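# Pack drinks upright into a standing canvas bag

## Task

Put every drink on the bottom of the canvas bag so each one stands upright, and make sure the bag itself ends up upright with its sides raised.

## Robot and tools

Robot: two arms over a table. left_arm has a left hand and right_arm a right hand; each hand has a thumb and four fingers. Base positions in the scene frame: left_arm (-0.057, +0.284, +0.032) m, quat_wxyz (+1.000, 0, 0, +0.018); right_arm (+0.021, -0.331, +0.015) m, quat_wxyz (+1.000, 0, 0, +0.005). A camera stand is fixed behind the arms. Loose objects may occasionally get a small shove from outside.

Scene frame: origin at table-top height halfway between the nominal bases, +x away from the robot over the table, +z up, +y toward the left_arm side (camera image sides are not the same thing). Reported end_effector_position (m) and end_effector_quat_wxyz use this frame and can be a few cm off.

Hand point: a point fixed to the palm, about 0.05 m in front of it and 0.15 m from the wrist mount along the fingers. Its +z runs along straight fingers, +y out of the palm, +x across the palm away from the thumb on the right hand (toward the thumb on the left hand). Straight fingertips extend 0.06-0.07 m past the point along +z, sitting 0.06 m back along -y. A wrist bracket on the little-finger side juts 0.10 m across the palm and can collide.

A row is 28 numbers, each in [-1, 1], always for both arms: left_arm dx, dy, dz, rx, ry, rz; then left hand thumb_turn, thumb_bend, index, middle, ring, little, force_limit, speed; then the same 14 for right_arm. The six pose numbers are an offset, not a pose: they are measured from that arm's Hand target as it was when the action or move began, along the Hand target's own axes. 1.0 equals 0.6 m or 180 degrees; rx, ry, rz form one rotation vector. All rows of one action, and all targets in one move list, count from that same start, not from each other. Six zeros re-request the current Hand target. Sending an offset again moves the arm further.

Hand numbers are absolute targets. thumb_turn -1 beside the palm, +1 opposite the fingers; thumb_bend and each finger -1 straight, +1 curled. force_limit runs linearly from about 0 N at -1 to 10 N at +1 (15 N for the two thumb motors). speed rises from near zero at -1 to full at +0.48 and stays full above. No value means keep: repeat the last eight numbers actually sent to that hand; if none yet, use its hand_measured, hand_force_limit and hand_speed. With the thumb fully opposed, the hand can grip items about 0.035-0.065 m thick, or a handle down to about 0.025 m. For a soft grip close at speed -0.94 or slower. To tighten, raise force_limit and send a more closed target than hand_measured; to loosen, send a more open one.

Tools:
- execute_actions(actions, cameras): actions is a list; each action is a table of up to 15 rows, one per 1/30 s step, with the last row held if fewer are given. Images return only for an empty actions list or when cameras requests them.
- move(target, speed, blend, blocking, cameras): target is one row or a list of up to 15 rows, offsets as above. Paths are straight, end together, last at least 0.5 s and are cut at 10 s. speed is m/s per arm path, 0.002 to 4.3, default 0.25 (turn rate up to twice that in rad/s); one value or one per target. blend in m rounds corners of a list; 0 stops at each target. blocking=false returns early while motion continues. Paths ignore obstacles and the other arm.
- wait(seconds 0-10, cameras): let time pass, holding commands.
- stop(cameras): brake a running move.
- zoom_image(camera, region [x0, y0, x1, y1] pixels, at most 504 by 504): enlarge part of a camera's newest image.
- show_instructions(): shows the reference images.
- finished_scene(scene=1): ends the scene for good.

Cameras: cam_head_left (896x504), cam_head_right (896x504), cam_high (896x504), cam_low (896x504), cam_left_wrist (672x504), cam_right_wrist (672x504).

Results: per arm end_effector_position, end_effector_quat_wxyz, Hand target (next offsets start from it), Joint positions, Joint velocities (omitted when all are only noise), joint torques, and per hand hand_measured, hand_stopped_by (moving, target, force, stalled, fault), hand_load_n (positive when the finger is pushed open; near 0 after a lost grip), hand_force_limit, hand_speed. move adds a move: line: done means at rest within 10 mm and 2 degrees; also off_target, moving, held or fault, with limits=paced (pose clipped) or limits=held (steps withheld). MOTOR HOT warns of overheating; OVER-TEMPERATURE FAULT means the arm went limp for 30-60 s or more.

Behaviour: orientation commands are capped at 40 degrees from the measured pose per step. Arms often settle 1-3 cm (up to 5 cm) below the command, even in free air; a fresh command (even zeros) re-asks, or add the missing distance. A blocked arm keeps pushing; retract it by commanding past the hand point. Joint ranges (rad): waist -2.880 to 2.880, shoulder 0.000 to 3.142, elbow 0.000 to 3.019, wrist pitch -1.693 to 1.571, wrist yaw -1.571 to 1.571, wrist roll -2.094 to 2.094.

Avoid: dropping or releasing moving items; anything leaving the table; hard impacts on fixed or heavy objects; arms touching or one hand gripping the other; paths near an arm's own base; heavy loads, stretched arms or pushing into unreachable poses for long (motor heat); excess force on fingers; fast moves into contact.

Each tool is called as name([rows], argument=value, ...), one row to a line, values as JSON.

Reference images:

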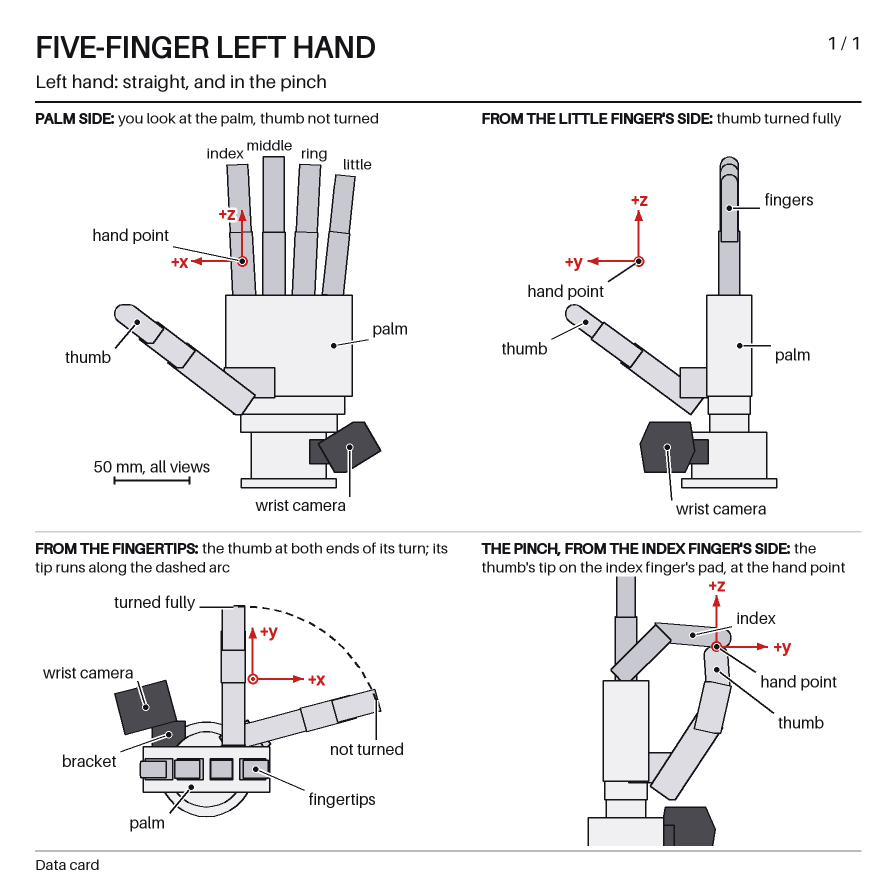

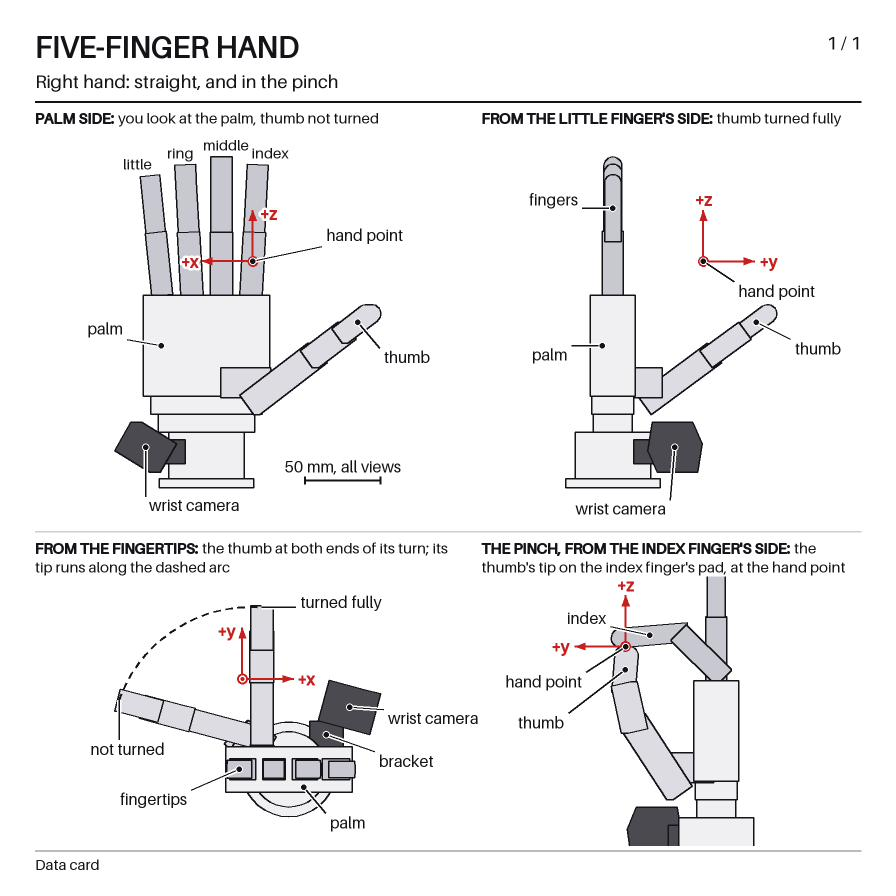

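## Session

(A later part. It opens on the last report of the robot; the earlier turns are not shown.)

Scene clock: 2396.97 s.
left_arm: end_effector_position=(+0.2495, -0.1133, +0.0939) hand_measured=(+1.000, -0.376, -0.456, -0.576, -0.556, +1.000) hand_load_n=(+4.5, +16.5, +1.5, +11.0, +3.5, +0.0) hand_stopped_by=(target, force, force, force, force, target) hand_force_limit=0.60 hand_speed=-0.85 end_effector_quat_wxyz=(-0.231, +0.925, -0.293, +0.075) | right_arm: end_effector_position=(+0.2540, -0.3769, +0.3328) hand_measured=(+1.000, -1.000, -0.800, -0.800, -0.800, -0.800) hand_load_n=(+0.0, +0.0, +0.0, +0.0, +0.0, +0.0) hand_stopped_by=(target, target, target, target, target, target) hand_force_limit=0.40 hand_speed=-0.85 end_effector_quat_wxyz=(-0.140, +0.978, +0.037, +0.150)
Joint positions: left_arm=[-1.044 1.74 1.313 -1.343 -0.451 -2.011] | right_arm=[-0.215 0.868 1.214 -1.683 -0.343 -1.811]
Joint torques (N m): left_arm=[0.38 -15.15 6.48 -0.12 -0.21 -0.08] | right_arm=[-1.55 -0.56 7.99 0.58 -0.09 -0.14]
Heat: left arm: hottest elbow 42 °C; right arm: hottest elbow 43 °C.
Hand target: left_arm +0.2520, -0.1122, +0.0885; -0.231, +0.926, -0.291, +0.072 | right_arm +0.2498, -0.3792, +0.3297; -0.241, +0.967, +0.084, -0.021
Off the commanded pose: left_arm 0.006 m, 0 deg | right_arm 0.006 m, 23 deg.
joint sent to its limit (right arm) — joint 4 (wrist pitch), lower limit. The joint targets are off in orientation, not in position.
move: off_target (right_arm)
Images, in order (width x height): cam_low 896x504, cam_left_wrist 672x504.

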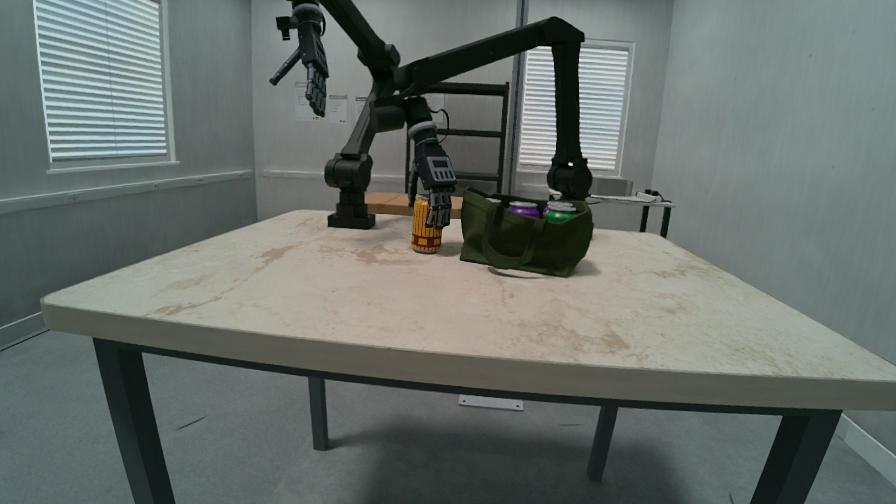

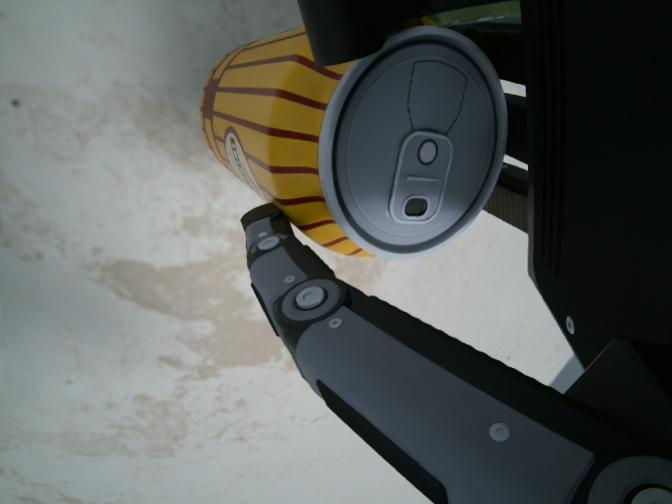

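move(target=[0.0157,-0.0345,-0.0760,0,0,0, 1,-0.15,-0.3,-0.25,-0.3,1,0.6,-0.85, 0,0,0,0,0,0, 1,-1,-0.8,-0.8,-0.8,-0.8,0.4,-0.85], speed=0.05, cameras=["cam_left_wrist","cam_low"])

zoom_image(camera="cam_low", region=[350, 100, 530, 280])

Scene clock: 2399.10 s.
left_arm: end_effector_position=(+0.2416, -0.1018, +0.1057) hand_measured=(+1.000, -0.376, -0.456, -0.576, -0.556, +1.000) hand_load_n=(+5.0, +14.0, +1.0, +7.0, +1.0, +0.0) hand_stopped_by=(target, force, force, force, force, target) hand_force_limit=0.60 hand_speed=-0.85 end_effector_quat_wxyz=(-0.251, +0.920, -0.298, +0.047) | right_arm: end_effector_position=(+0.2540, -0.3769, +0.3328) hand_measured=(+1.000, -1.000, -0.800, -0.800, -0.800, -0.800) hand_load_n=(+0.0, +0.0, +0.0, +0.0, +0.0, +0.0) hand_stopped_by=(target, target, target, target, target, target) hand_force_limit=0.40 hand_speed=-0.85 end_effector_quat_wxyz=(-0.140, +0.978, +0.037, +0.150)
Joint positions: left_arm=[-1.043 1.74 1.345 -1.445 -0.447 -2.011] | right_arm=[-0.215 0.868 1.214 -1.683 -0.343 -1.811]
Joint torques (N m): left_arm=[0.44 -17.61 11.25 -1.44 -0.45 -0.06] | right_arm=[-1.67 -0.62 7.99 0.59 -0.09 -0.14]
Heat: left arm: hottest elbow 42 °C; right arm: hottest elbow 43 °C.
Hand target: left_arm +0.2580, -0.1201, +0.1384; -0.231, +0.926, -0.291, +0.072 | right_arm +0.2498, -0.3792, +0.3297; -0.241, +0.967, +0.084, -0.021
Off the commanded pose: left_arm 0.041 m, 4 deg | right_arm 0.006 m, 23 deg.
joint sent to its limit (right arm) — joint 4 (wrist pitch), lower limit. The joint targets are off in orientation, not in position.
move: off_target (left_arm, right_arm)
Images, in order (width x height): cam_low 896x504, cam_left_wrist 672x504.

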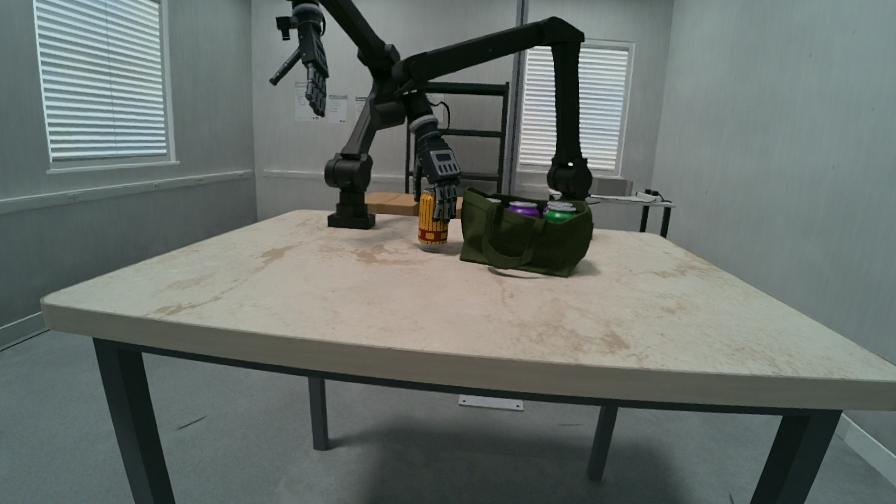

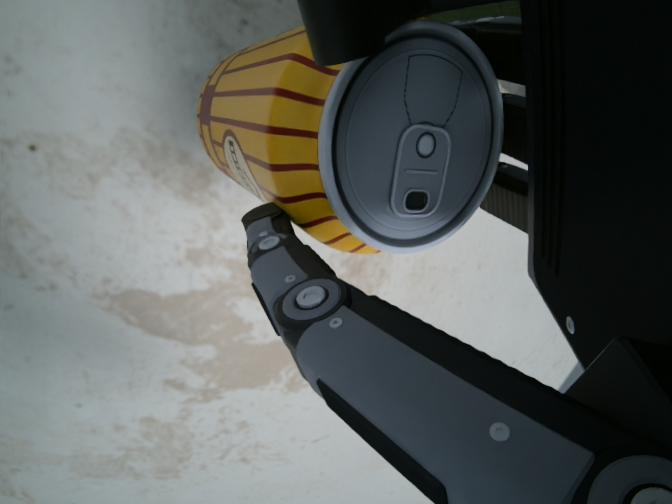

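Scaled by 2.800 from the camera's 896x504 image, which has a finer 1280x720 frame.

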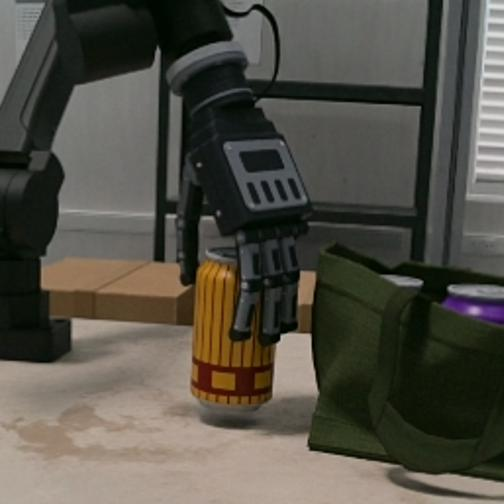

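move(target=[0,-0.1265,-0.2378,0,0,0, 1,-0.15,-0.3,-0.25,-0.3,1,0.6,-0.85, 0,0,0,0,0,0, 1,-1,-0.8,-0.8,-0.8,-0.8,0.4,-0.85], speed=0.07, cameras=["cam_left_wrist","cam_low","cam_head_left"])

zoom_image(camera="cam_low", region=[350, 60, 530, 240])

Scene clock: 2402.57 s.
left_arm: end_effector_position=(+0.2469, -0.1101, +0.2528) hand_measured=(+1.000, -0.376, -0.456, -0.576, -0.556, +1.000) hand_load_n=(+4.5, +14.0, +1.0, +7.0, +1.0, +0.0) hand_stopped_by=(target, force, force, force, force, target) hand_force_limit=0.60 hand_speed=-0.85 end_effector_quat_wxyz=(-0.209, +0.922, -0.314, +0.089) | right_arm: end_effector_position=(+0.2540, -0.3769, +0.3328) hand_measured=(+1.000, -1.000, -0.800, -0.800, -0.800, -0.800) hand_load_n=(+0.0, +0.0, +0.0, +0.0, +0.0, +0.0) hand_stopped_by=(target, target, target, target, target, target) hand_force_limit=0.40 hand_speed=-0.85 end_effector_quat_wxyz=(-0.140, +0.978, +0.037, +0.150)
Joint positions: left_arm=[-1.034 1.595 1.561 -1.666 -0.442 -1.942] | right_arm=[-0.215 0.868 1.214 -1.683 -0.343 -1.811]
Joint torques (N m): left_arm=[0.5 -17.55 12.51 -0.91 -0.42 -0.05] | right_arm=[-1.61 -0.56 8.01 0.59 -0.08 -0.14]
Heat: left arm: hottest elbow 43 °C; right arm: hottest elbow 43 °C.
Hand target: left_arm +0.2582, -0.1203, +0.3003; -0.231, +0.926, -0.291, +0.072 | right_arm +0.2498, -0.3792, +0.3297; -0.241, +0.967, +0.084, -0.021
Off the commanded pose: left_arm 0.050 m, 4 deg | right_arm 0.006 m, 23 deg.
joint sent to its limit (left arm) — joint 4 (wrist pitch), lower limit. The joint targets are off in orientation, not in position.
joint sent to its limit (right arm) — joint 4 (wrist pitch), lower limit. The joint targets are off in orientation, not in position.
move: off_target (left_arm, right_arm)
Images, in order (width x height): cam_head_left 896x504, cam_low 896x504, cam_left_wrist 672x504.

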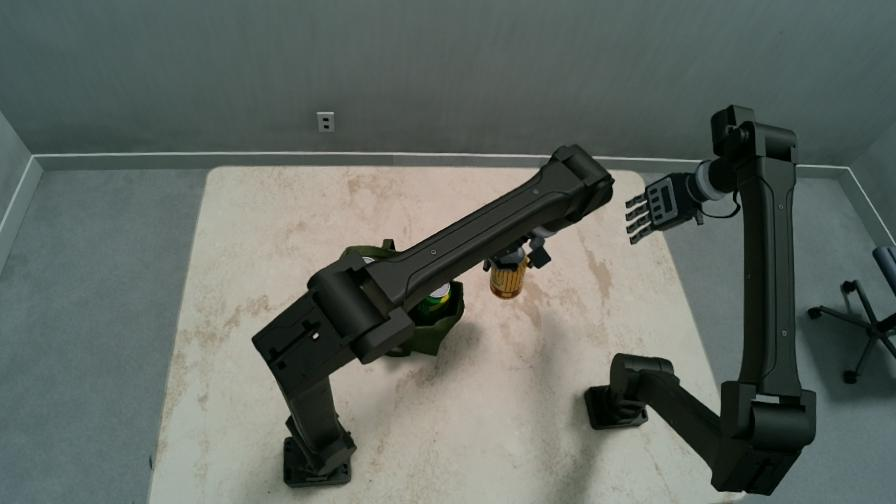

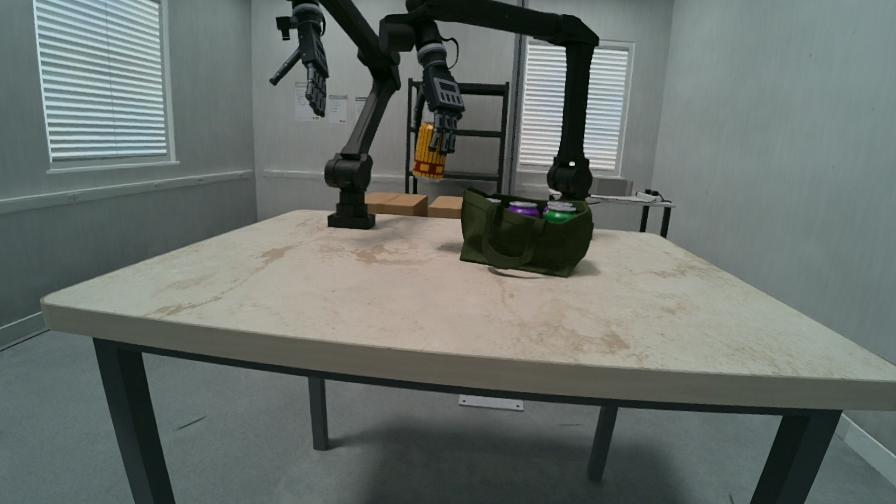

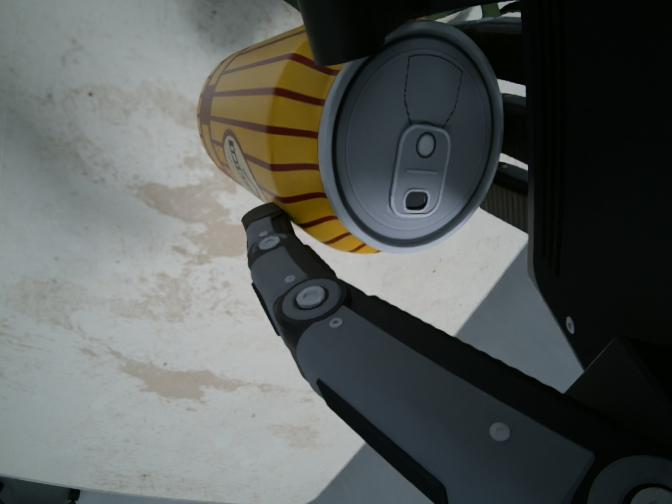

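Scaled by 2.800 from the camera's 896x504 image, which has a finer 1280x720 frame.

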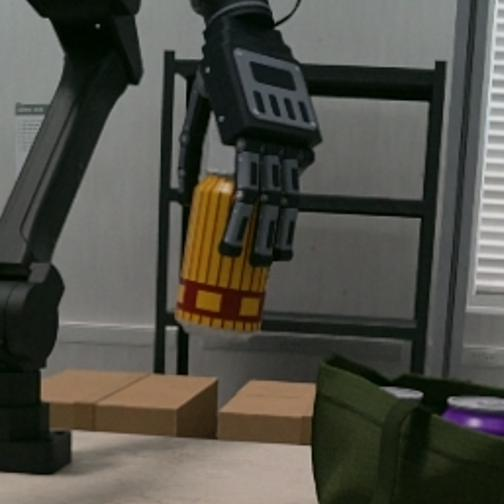

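move(target=[-0.1863,-0.2225,0.1283,0,-0.0391,-0.0736, 1,-0.15,-0.3,-0.25,-0.3,1,0.6,-0.85, 0,0,0,0,0,0, 1,-1,-0.8,-0.8,-0.8,-0.8,0.4,-0.85], speed=0.1, cameras=["all"])

zoom_image(camera="cam_high", region=[290, 125, 410, 245])

zoom_image(camera="cam_low", region=[430, 100, 630, 300])

Scene clock: 2408.20 s.
left_arm: end_effector_position=(+0.2566, +0.0652, +0.2800) hand_measured=(+1.000, -0.376, -0.456, -0.576, -0.556, +1.000) hand_load_n=(+4.5, +14.0, +1.0, +7.0, +1.0, +0.5) hand_stopped_by=(target, force, force, force, force, target) hand_force_limit=0.60 hand_speed=-0.85 end_effector_quat_wxyz=(-0.205, +0.958, -0.184, +0.079) | right_arm: end_effector_position=(+0.2540, -0.3769, +0.3328) hand_measured=(+1.000, -1.000, -0.800, -0.800, -0.800, -0.800) hand_load_n=(+0.0, +0.0, +0.5, +0.0, +0.0, +0.0) hand_stopped_by=(target, target, target, target, target, target) hand_force_limit=0.40 hand_speed=-0.85 end_effector_quat_wxyz=(-0.140, +0.978, +0.037, +0.150)
Joint positions: left_arm=[-0.75 1.256 1.28 -1.668 -0.436 -1.921] | right_arm=[-0.215 0.868 1.214 -1.683 -0.343 -1.811]
Joint torques (N m): left_arm=[0.32 -11.58 8.13 -0.7 -0.52 0.03] | right_arm=[-1.67 -0.56 7.99 0.59 -0.08 -0.14]
Heat: left arm: hottest elbow 43 °C; right arm: hottest elbow 43 °C.
Hand target: left_arm +0.2547, +0.0699, +0.2949; -0.238, +0.956, -0.168, +0.041 | right_arm +0.2498, -0.3792, +0.3297; -0.241, +0.967, +0.084, -0.021
Off the commanded pose: left_arm 0.016 m, 6 deg | right_arm 0.006 m, 23 deg.
joint sent to its limit (left arm) — joint 4 (wrist pitch), lower limit. The joint targets are off in orientation, not in position.
joint sent to its limit (right arm) — joint 4 (wrist pitch), lower limit. The joint targets are off in orientation, not in position.
move: off_target (left_arm, right_arm)

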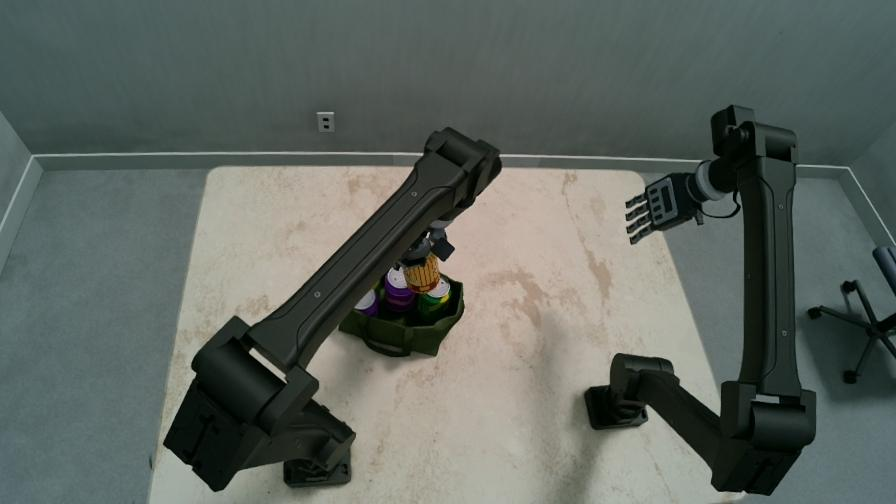

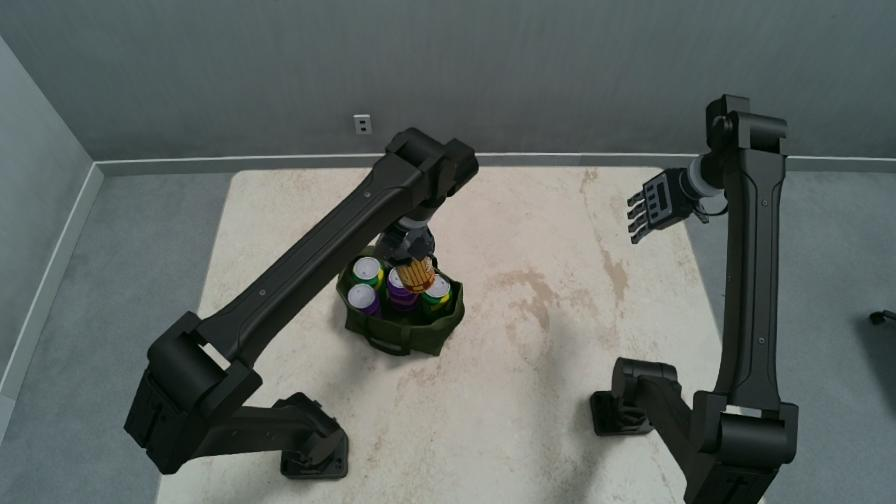

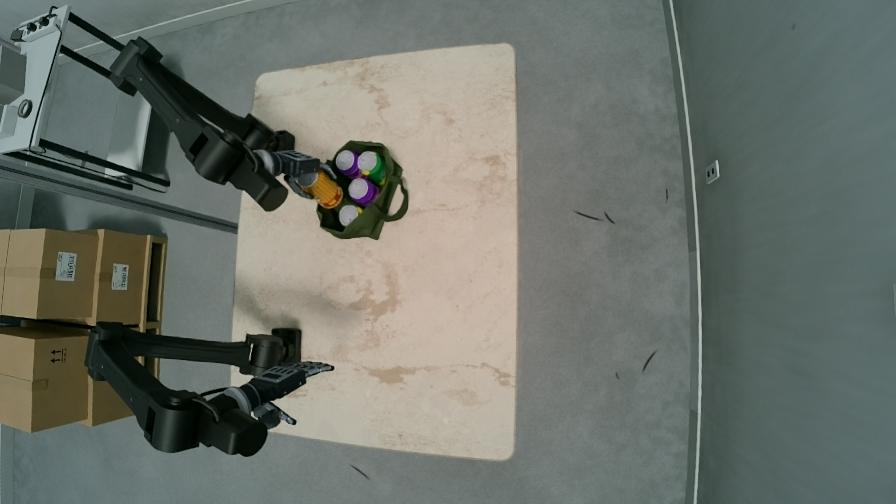

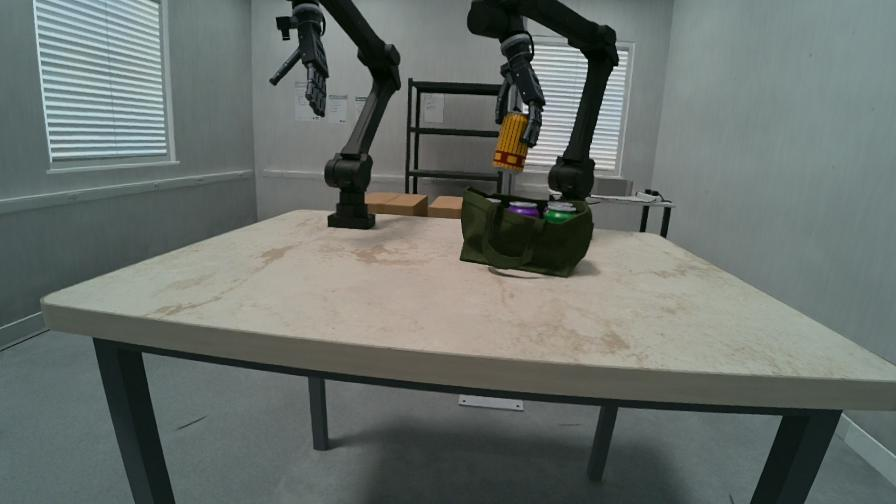

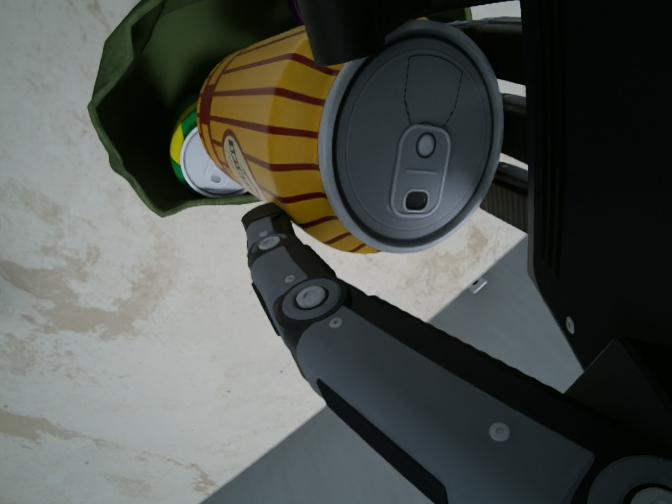

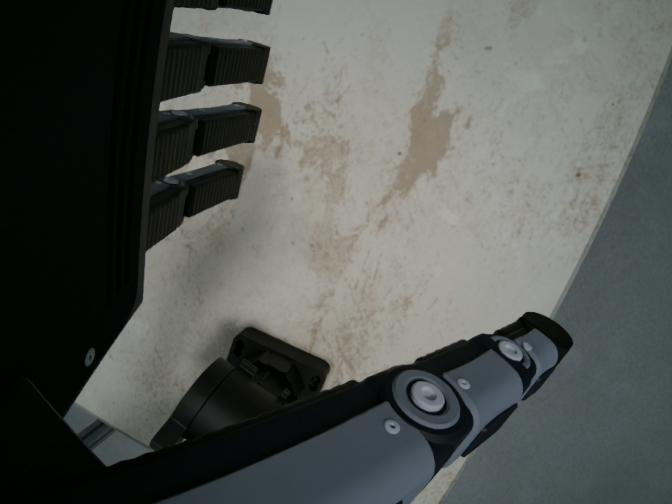

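Scaled by 4.200 from the camera's 896x504 image, which has a finer 1280x720 frame.

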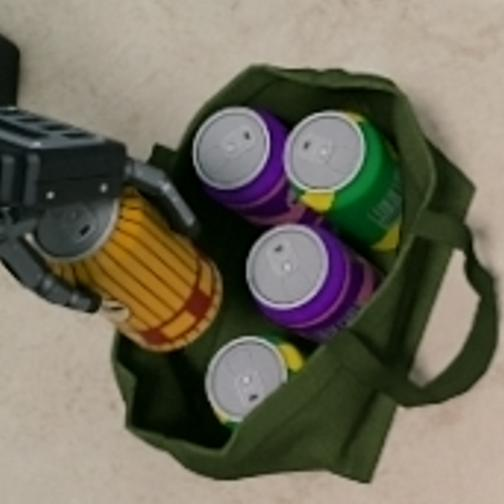

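Scaled by 2.520 from the camera's 896x504 image, which has a finer 1280x720 frame.

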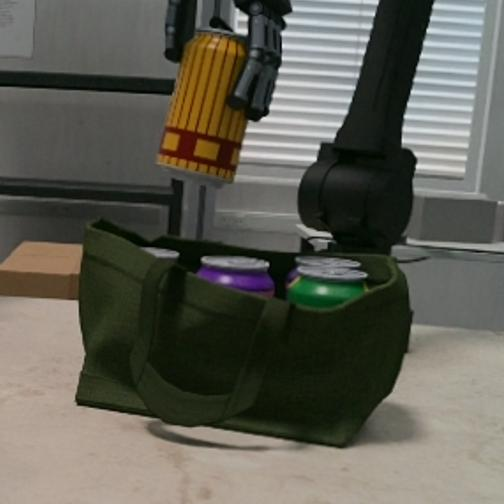

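move(target=[-0.0557,0.0270,0.0477,0.0167,0,0, 1,-0.15,-0.3,-0.25,-0.3,1,0.6,-0.85, 0,0,0,0,0,0, 1,-1,-0.8,-0.8,-0.8,-0.8,0.4,-0.85], speed=0.08, cameras=["cam_head_right","cam_high","cam_low","cam_left_wrist"])

zoom_image(camera="cam_high", region=[290, 125, 410, 245])

zoom_image(camera="cam_low", region=[430, 100, 630, 300])

zoom_image(camera="cam_head_right", region=[310, 200, 490, 380])

Scene clock: 2415.30 s.
left_arm: end_effector_position=(+0.2248, +0.0808, +0.2474) hand_measured=(+1.000, -0.376, -0.456, -0.576, -0.556, +1.000) hand_load_n=(+4.5, +14.0, +0.5, +7.0, +1.0, +0.0) hand_stopped_by=(target, force, force, force, force, target) hand_force_limit=0.60 hand_speed=-0.85 end_effector_quat_wxyz=(-0.234, +0.952, -0.188, +0.066) | right_arm: end_effector_position=(+0.2540, -0.3769, +0.3328) hand_measured=(+1.000, -1.000, -0.800, -0.800, -0.800, -0.800) hand_load_n=(+0.0, +0.0, +0.0, +0.0, +0.0, +0.0) hand_stopped_by=(target, target, target, target, target, target) hand_force_limit=0.40 hand_speed=-0.85 end_effector_quat_wxyz=(-0.140, +0.978, +0.037, +0.150)
Joint positions: left_arm=[-0.801 1.211 1.155 -1.668 -0.467 -1.982] | right_arm=[-0.215 0.868 1.214 -1.683 -0.343 -1.811]
Joint torques (N m): left_arm=[-0.85 -10.52 8.05 -0.85 -0.7 -0.3] | right_arm=[-1.67 -0.56 7.99 0.58 -0.09 -0.14]
Heat: left arm: hottest elbow 43 °C; right arm: hottest elbow 43 °C.
Hand target: left_arm +0.2230, +0.0807, +0.2620; -0.263, +0.949, -0.167, +0.046 | right_arm +0.2498, -0.3792, +0.3297; -0.241, +0.967, +0.084, -0.021
Off the commanded pose: left_arm 0.015 m, 5 deg | right_arm 0.006 m, 23 deg.
joint sent to its limit (left arm) — joint 4 (wrist pitch), lower limit. The joint targets are off in orientation, not in position.
joint sent to its limit (right arm) — joint 4 (wrist pitch), lower limit. The joint targets are off in orientation, not in position.
move: off_target (left_arm, right_arm)
Images, in order (width x height): cam_head_right 896x504, cam_high 896x504, cam_low 896x504, cam_left_wrist 672x504.

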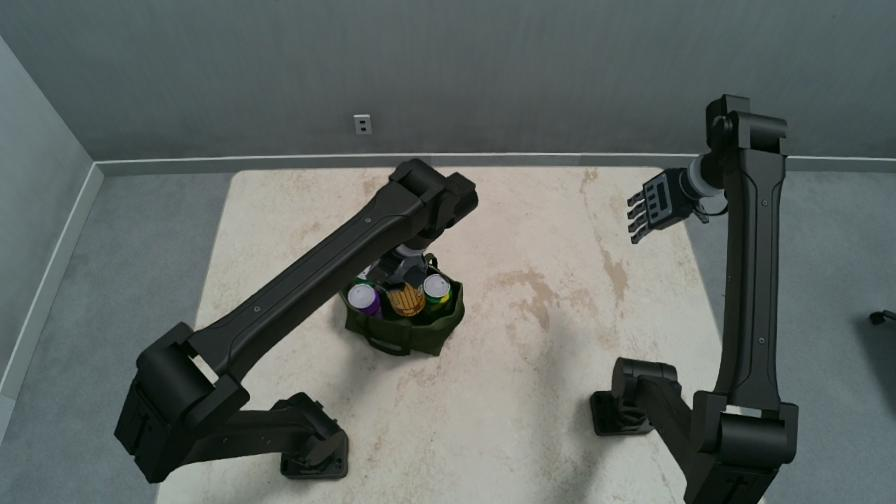

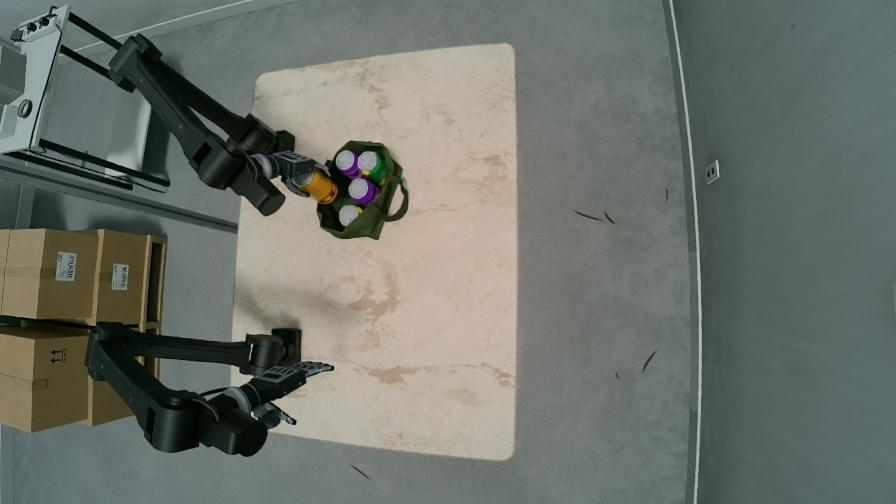

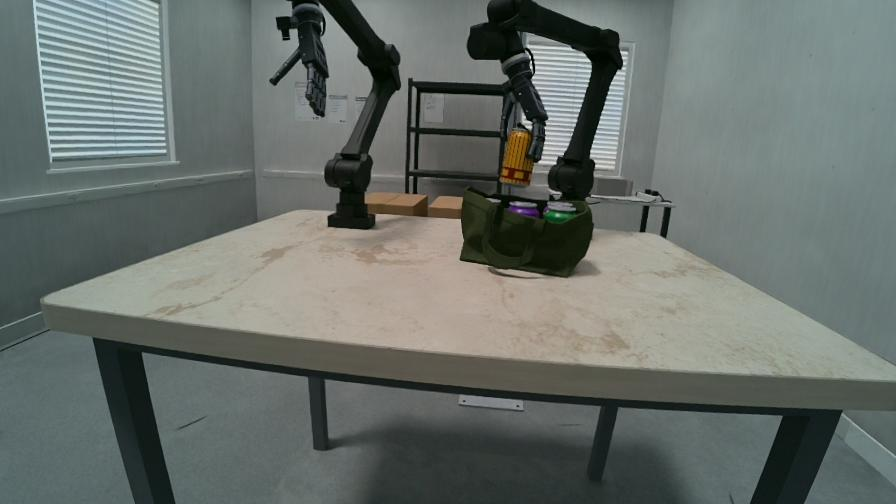

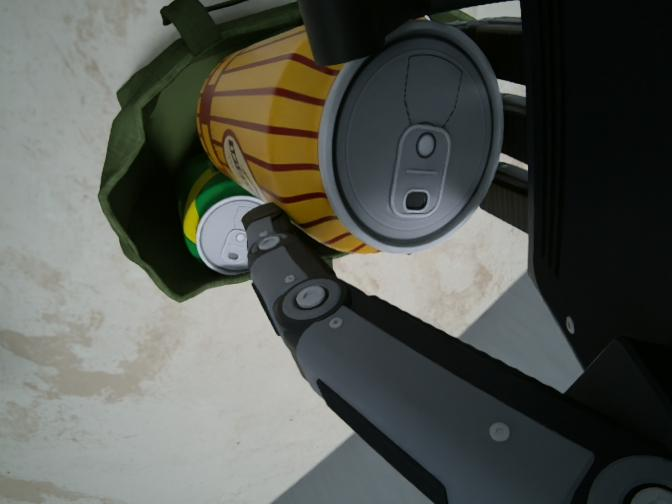

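Scaled by 4.200 from the camera's 896x504 image, which has a finer 1280x720 frame.

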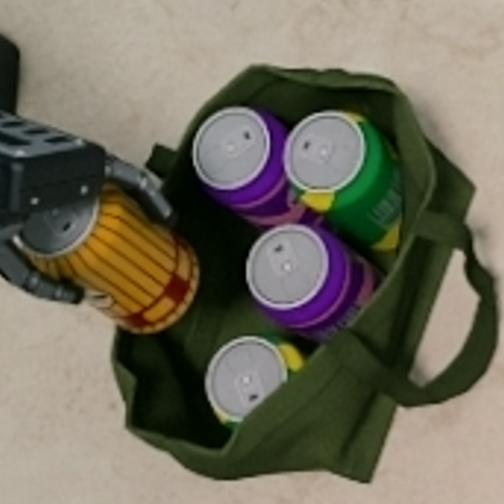

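Scaled by 2.520 from the camera's 896x504 image, which has a finer 1280x720 frame.

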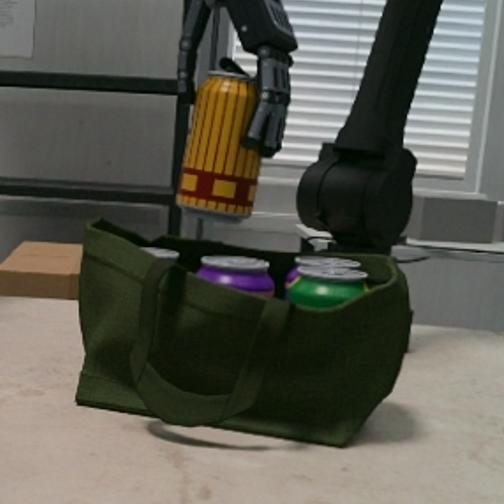

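Scaled by 2.800 from the camera's 896x504 image, which has a finer 1280x720 frame.

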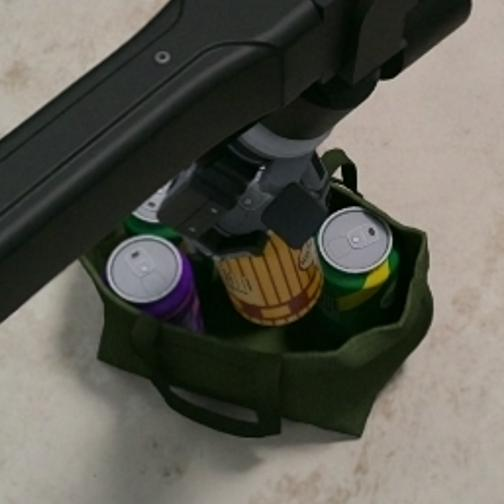

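move(target=[-0.0055,0.0443,0.0648,0,0,0, 1,-0.15,-0.3,-0.25,-0.3,1,0.6,-0.85, 0,0,0,0,0,0, 1,-1,-0.8,-0.8,-0.8,-0.8,0.4,-0.85], speed=0.06, cameras=["cam_head_right","cam_high","cam_low","cam_left_wrist"])

zoom_image(camera="cam_high", region=[290, 125, 410, 245])

zoom_image(camera="cam_low", region=[430, 100, 630, 300])

zoom_image(camera="cam_head_right", region=[310, 200, 490, 380])

Scene clock: 2418.53 s.
left_arm: end_effector_position=(+0.2174, +0.0825, +0.2095) hand_measured=(+1.000, -0.376, -0.456, -0.576, -0.556, +1.000) hand_load_n=(+4.5, +14.0, +1.0, +7.0, +1.0, +0.5) hand_stopped_by=(target, force, force, force, force, target) hand_force_limit=0.60 hand_speed=-0.85 end_effector_quat_wxyz=(-0.264, +0.949, -0.171, +0.035) | right_arm: end_effector_position=(+0.2540, -0.3769, +0.3328) hand_measured=(+1.000, -1.000, -0.800, -0.800, -0.800, -0.800) hand_load_n=(+0.0, +0.0, +0.0, +0.0, +0.0, +0.0) hand_stopped_by=(target, target, target, target, target, target) hand_force_limit=0.40 hand_speed=-0.85 end_effector_quat_wxyz=(-0.140, +0.978, +0.037, +0.150)
Joint positions: left_arm=[-0.828 1.275 1.103 -1.668 -0.472 -2.071] | right_arm=[-0.215 0.868 1.214 -1.683 -0.343 -1.811]
Joint torques (N m): left_arm=[-0.91 -9.35 7.69 -0.72 -0.65 -0.3] | right_arm=[-1.61 -0.56 8.01 0.59 -0.08 -0.14]
Heat: left arm: hottest elbow 43 °C; right arm: hottest elbow 43 °C.
Hand target: left_arm +0.2188, +0.0792, +0.2150; -0.263, +0.949, -0.167, +0.046 | right_arm +0.2498, -0.3792, +0.3297; -0.241, +0.967, +0.084, -0.021
Off the commanded pose: left_arm 0.007 m, 1 deg | right_arm 0.006 m, 23 deg.
joint sent to its limit (left arm) — joint 6 (wrist roll), lower limit. The joint targets still meet the commanded pose.
joint sent to its limit (right arm) — joint 4 (wrist pitch), lower limit. The joint targets are off in orientation, not in position.
move: off_target (right_arm)
Images, in order (width x height): cam_head_right 896x504, cam_high 896x504, cam_low 896x504, cam_left_wrist 672x504.

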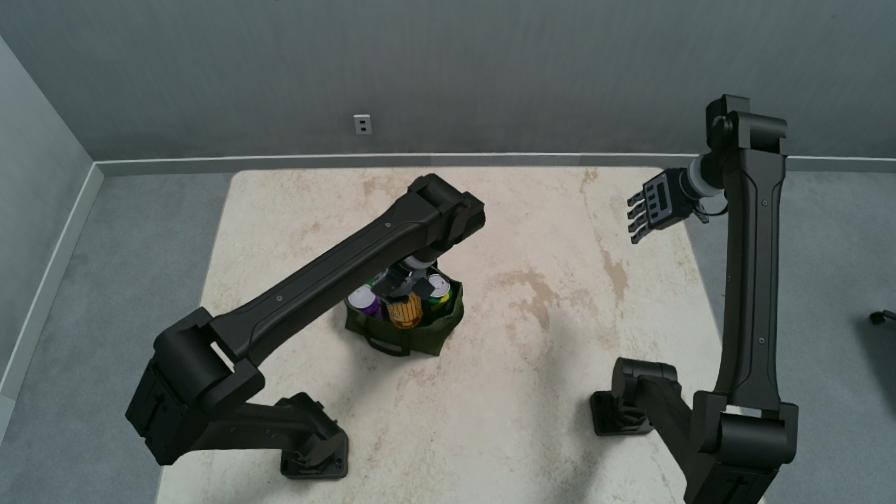

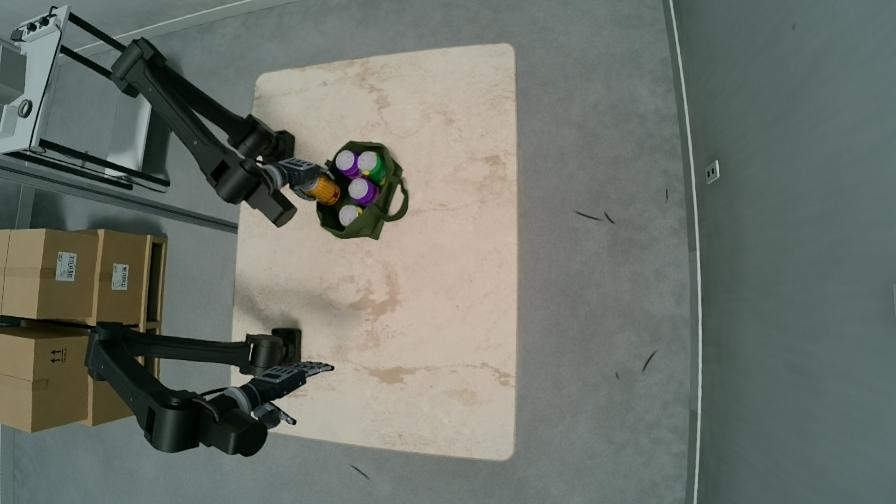

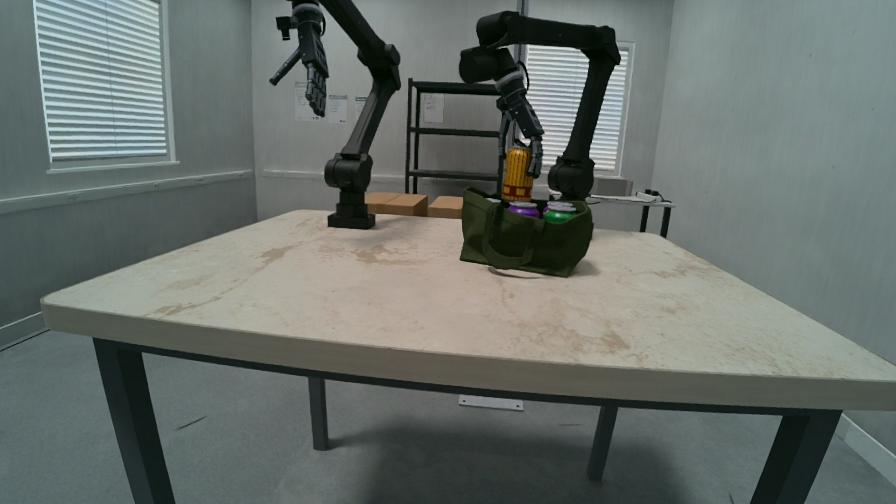

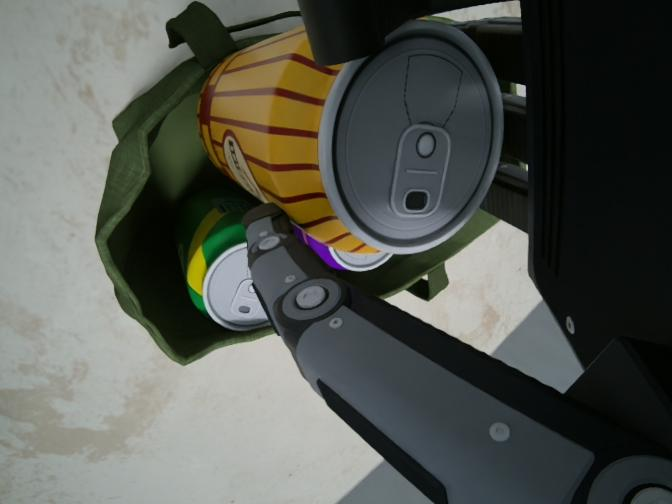

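Scaled by 4.200 from the camera's 896x504 image, which has a finer 1280x720 frame.

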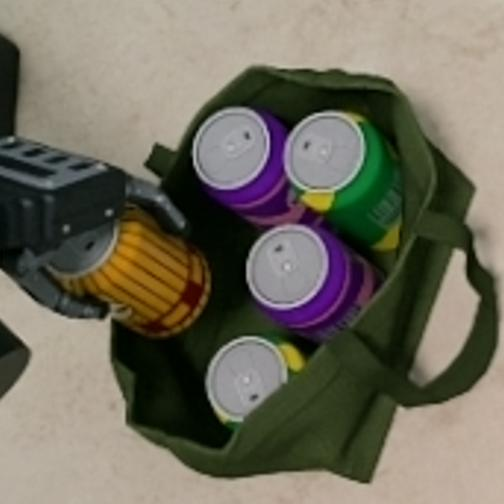

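Scaled by 2.520 from the camera's 896x504 image, which has a finer 1280x720 frame.

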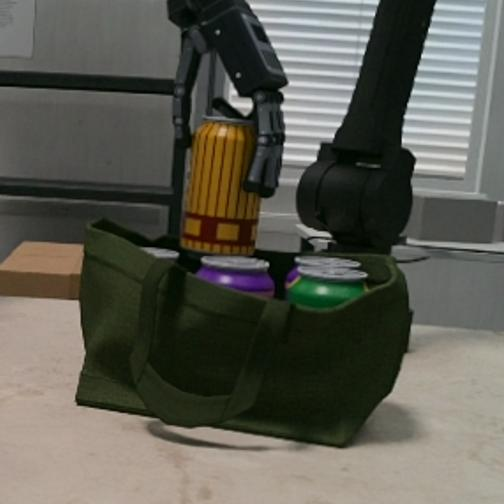

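Scaled by 2.800 from the camera's 896x504 image, which has a finer 1280x720 frame.

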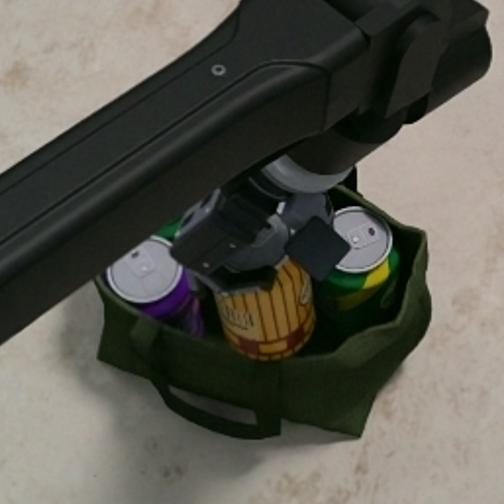

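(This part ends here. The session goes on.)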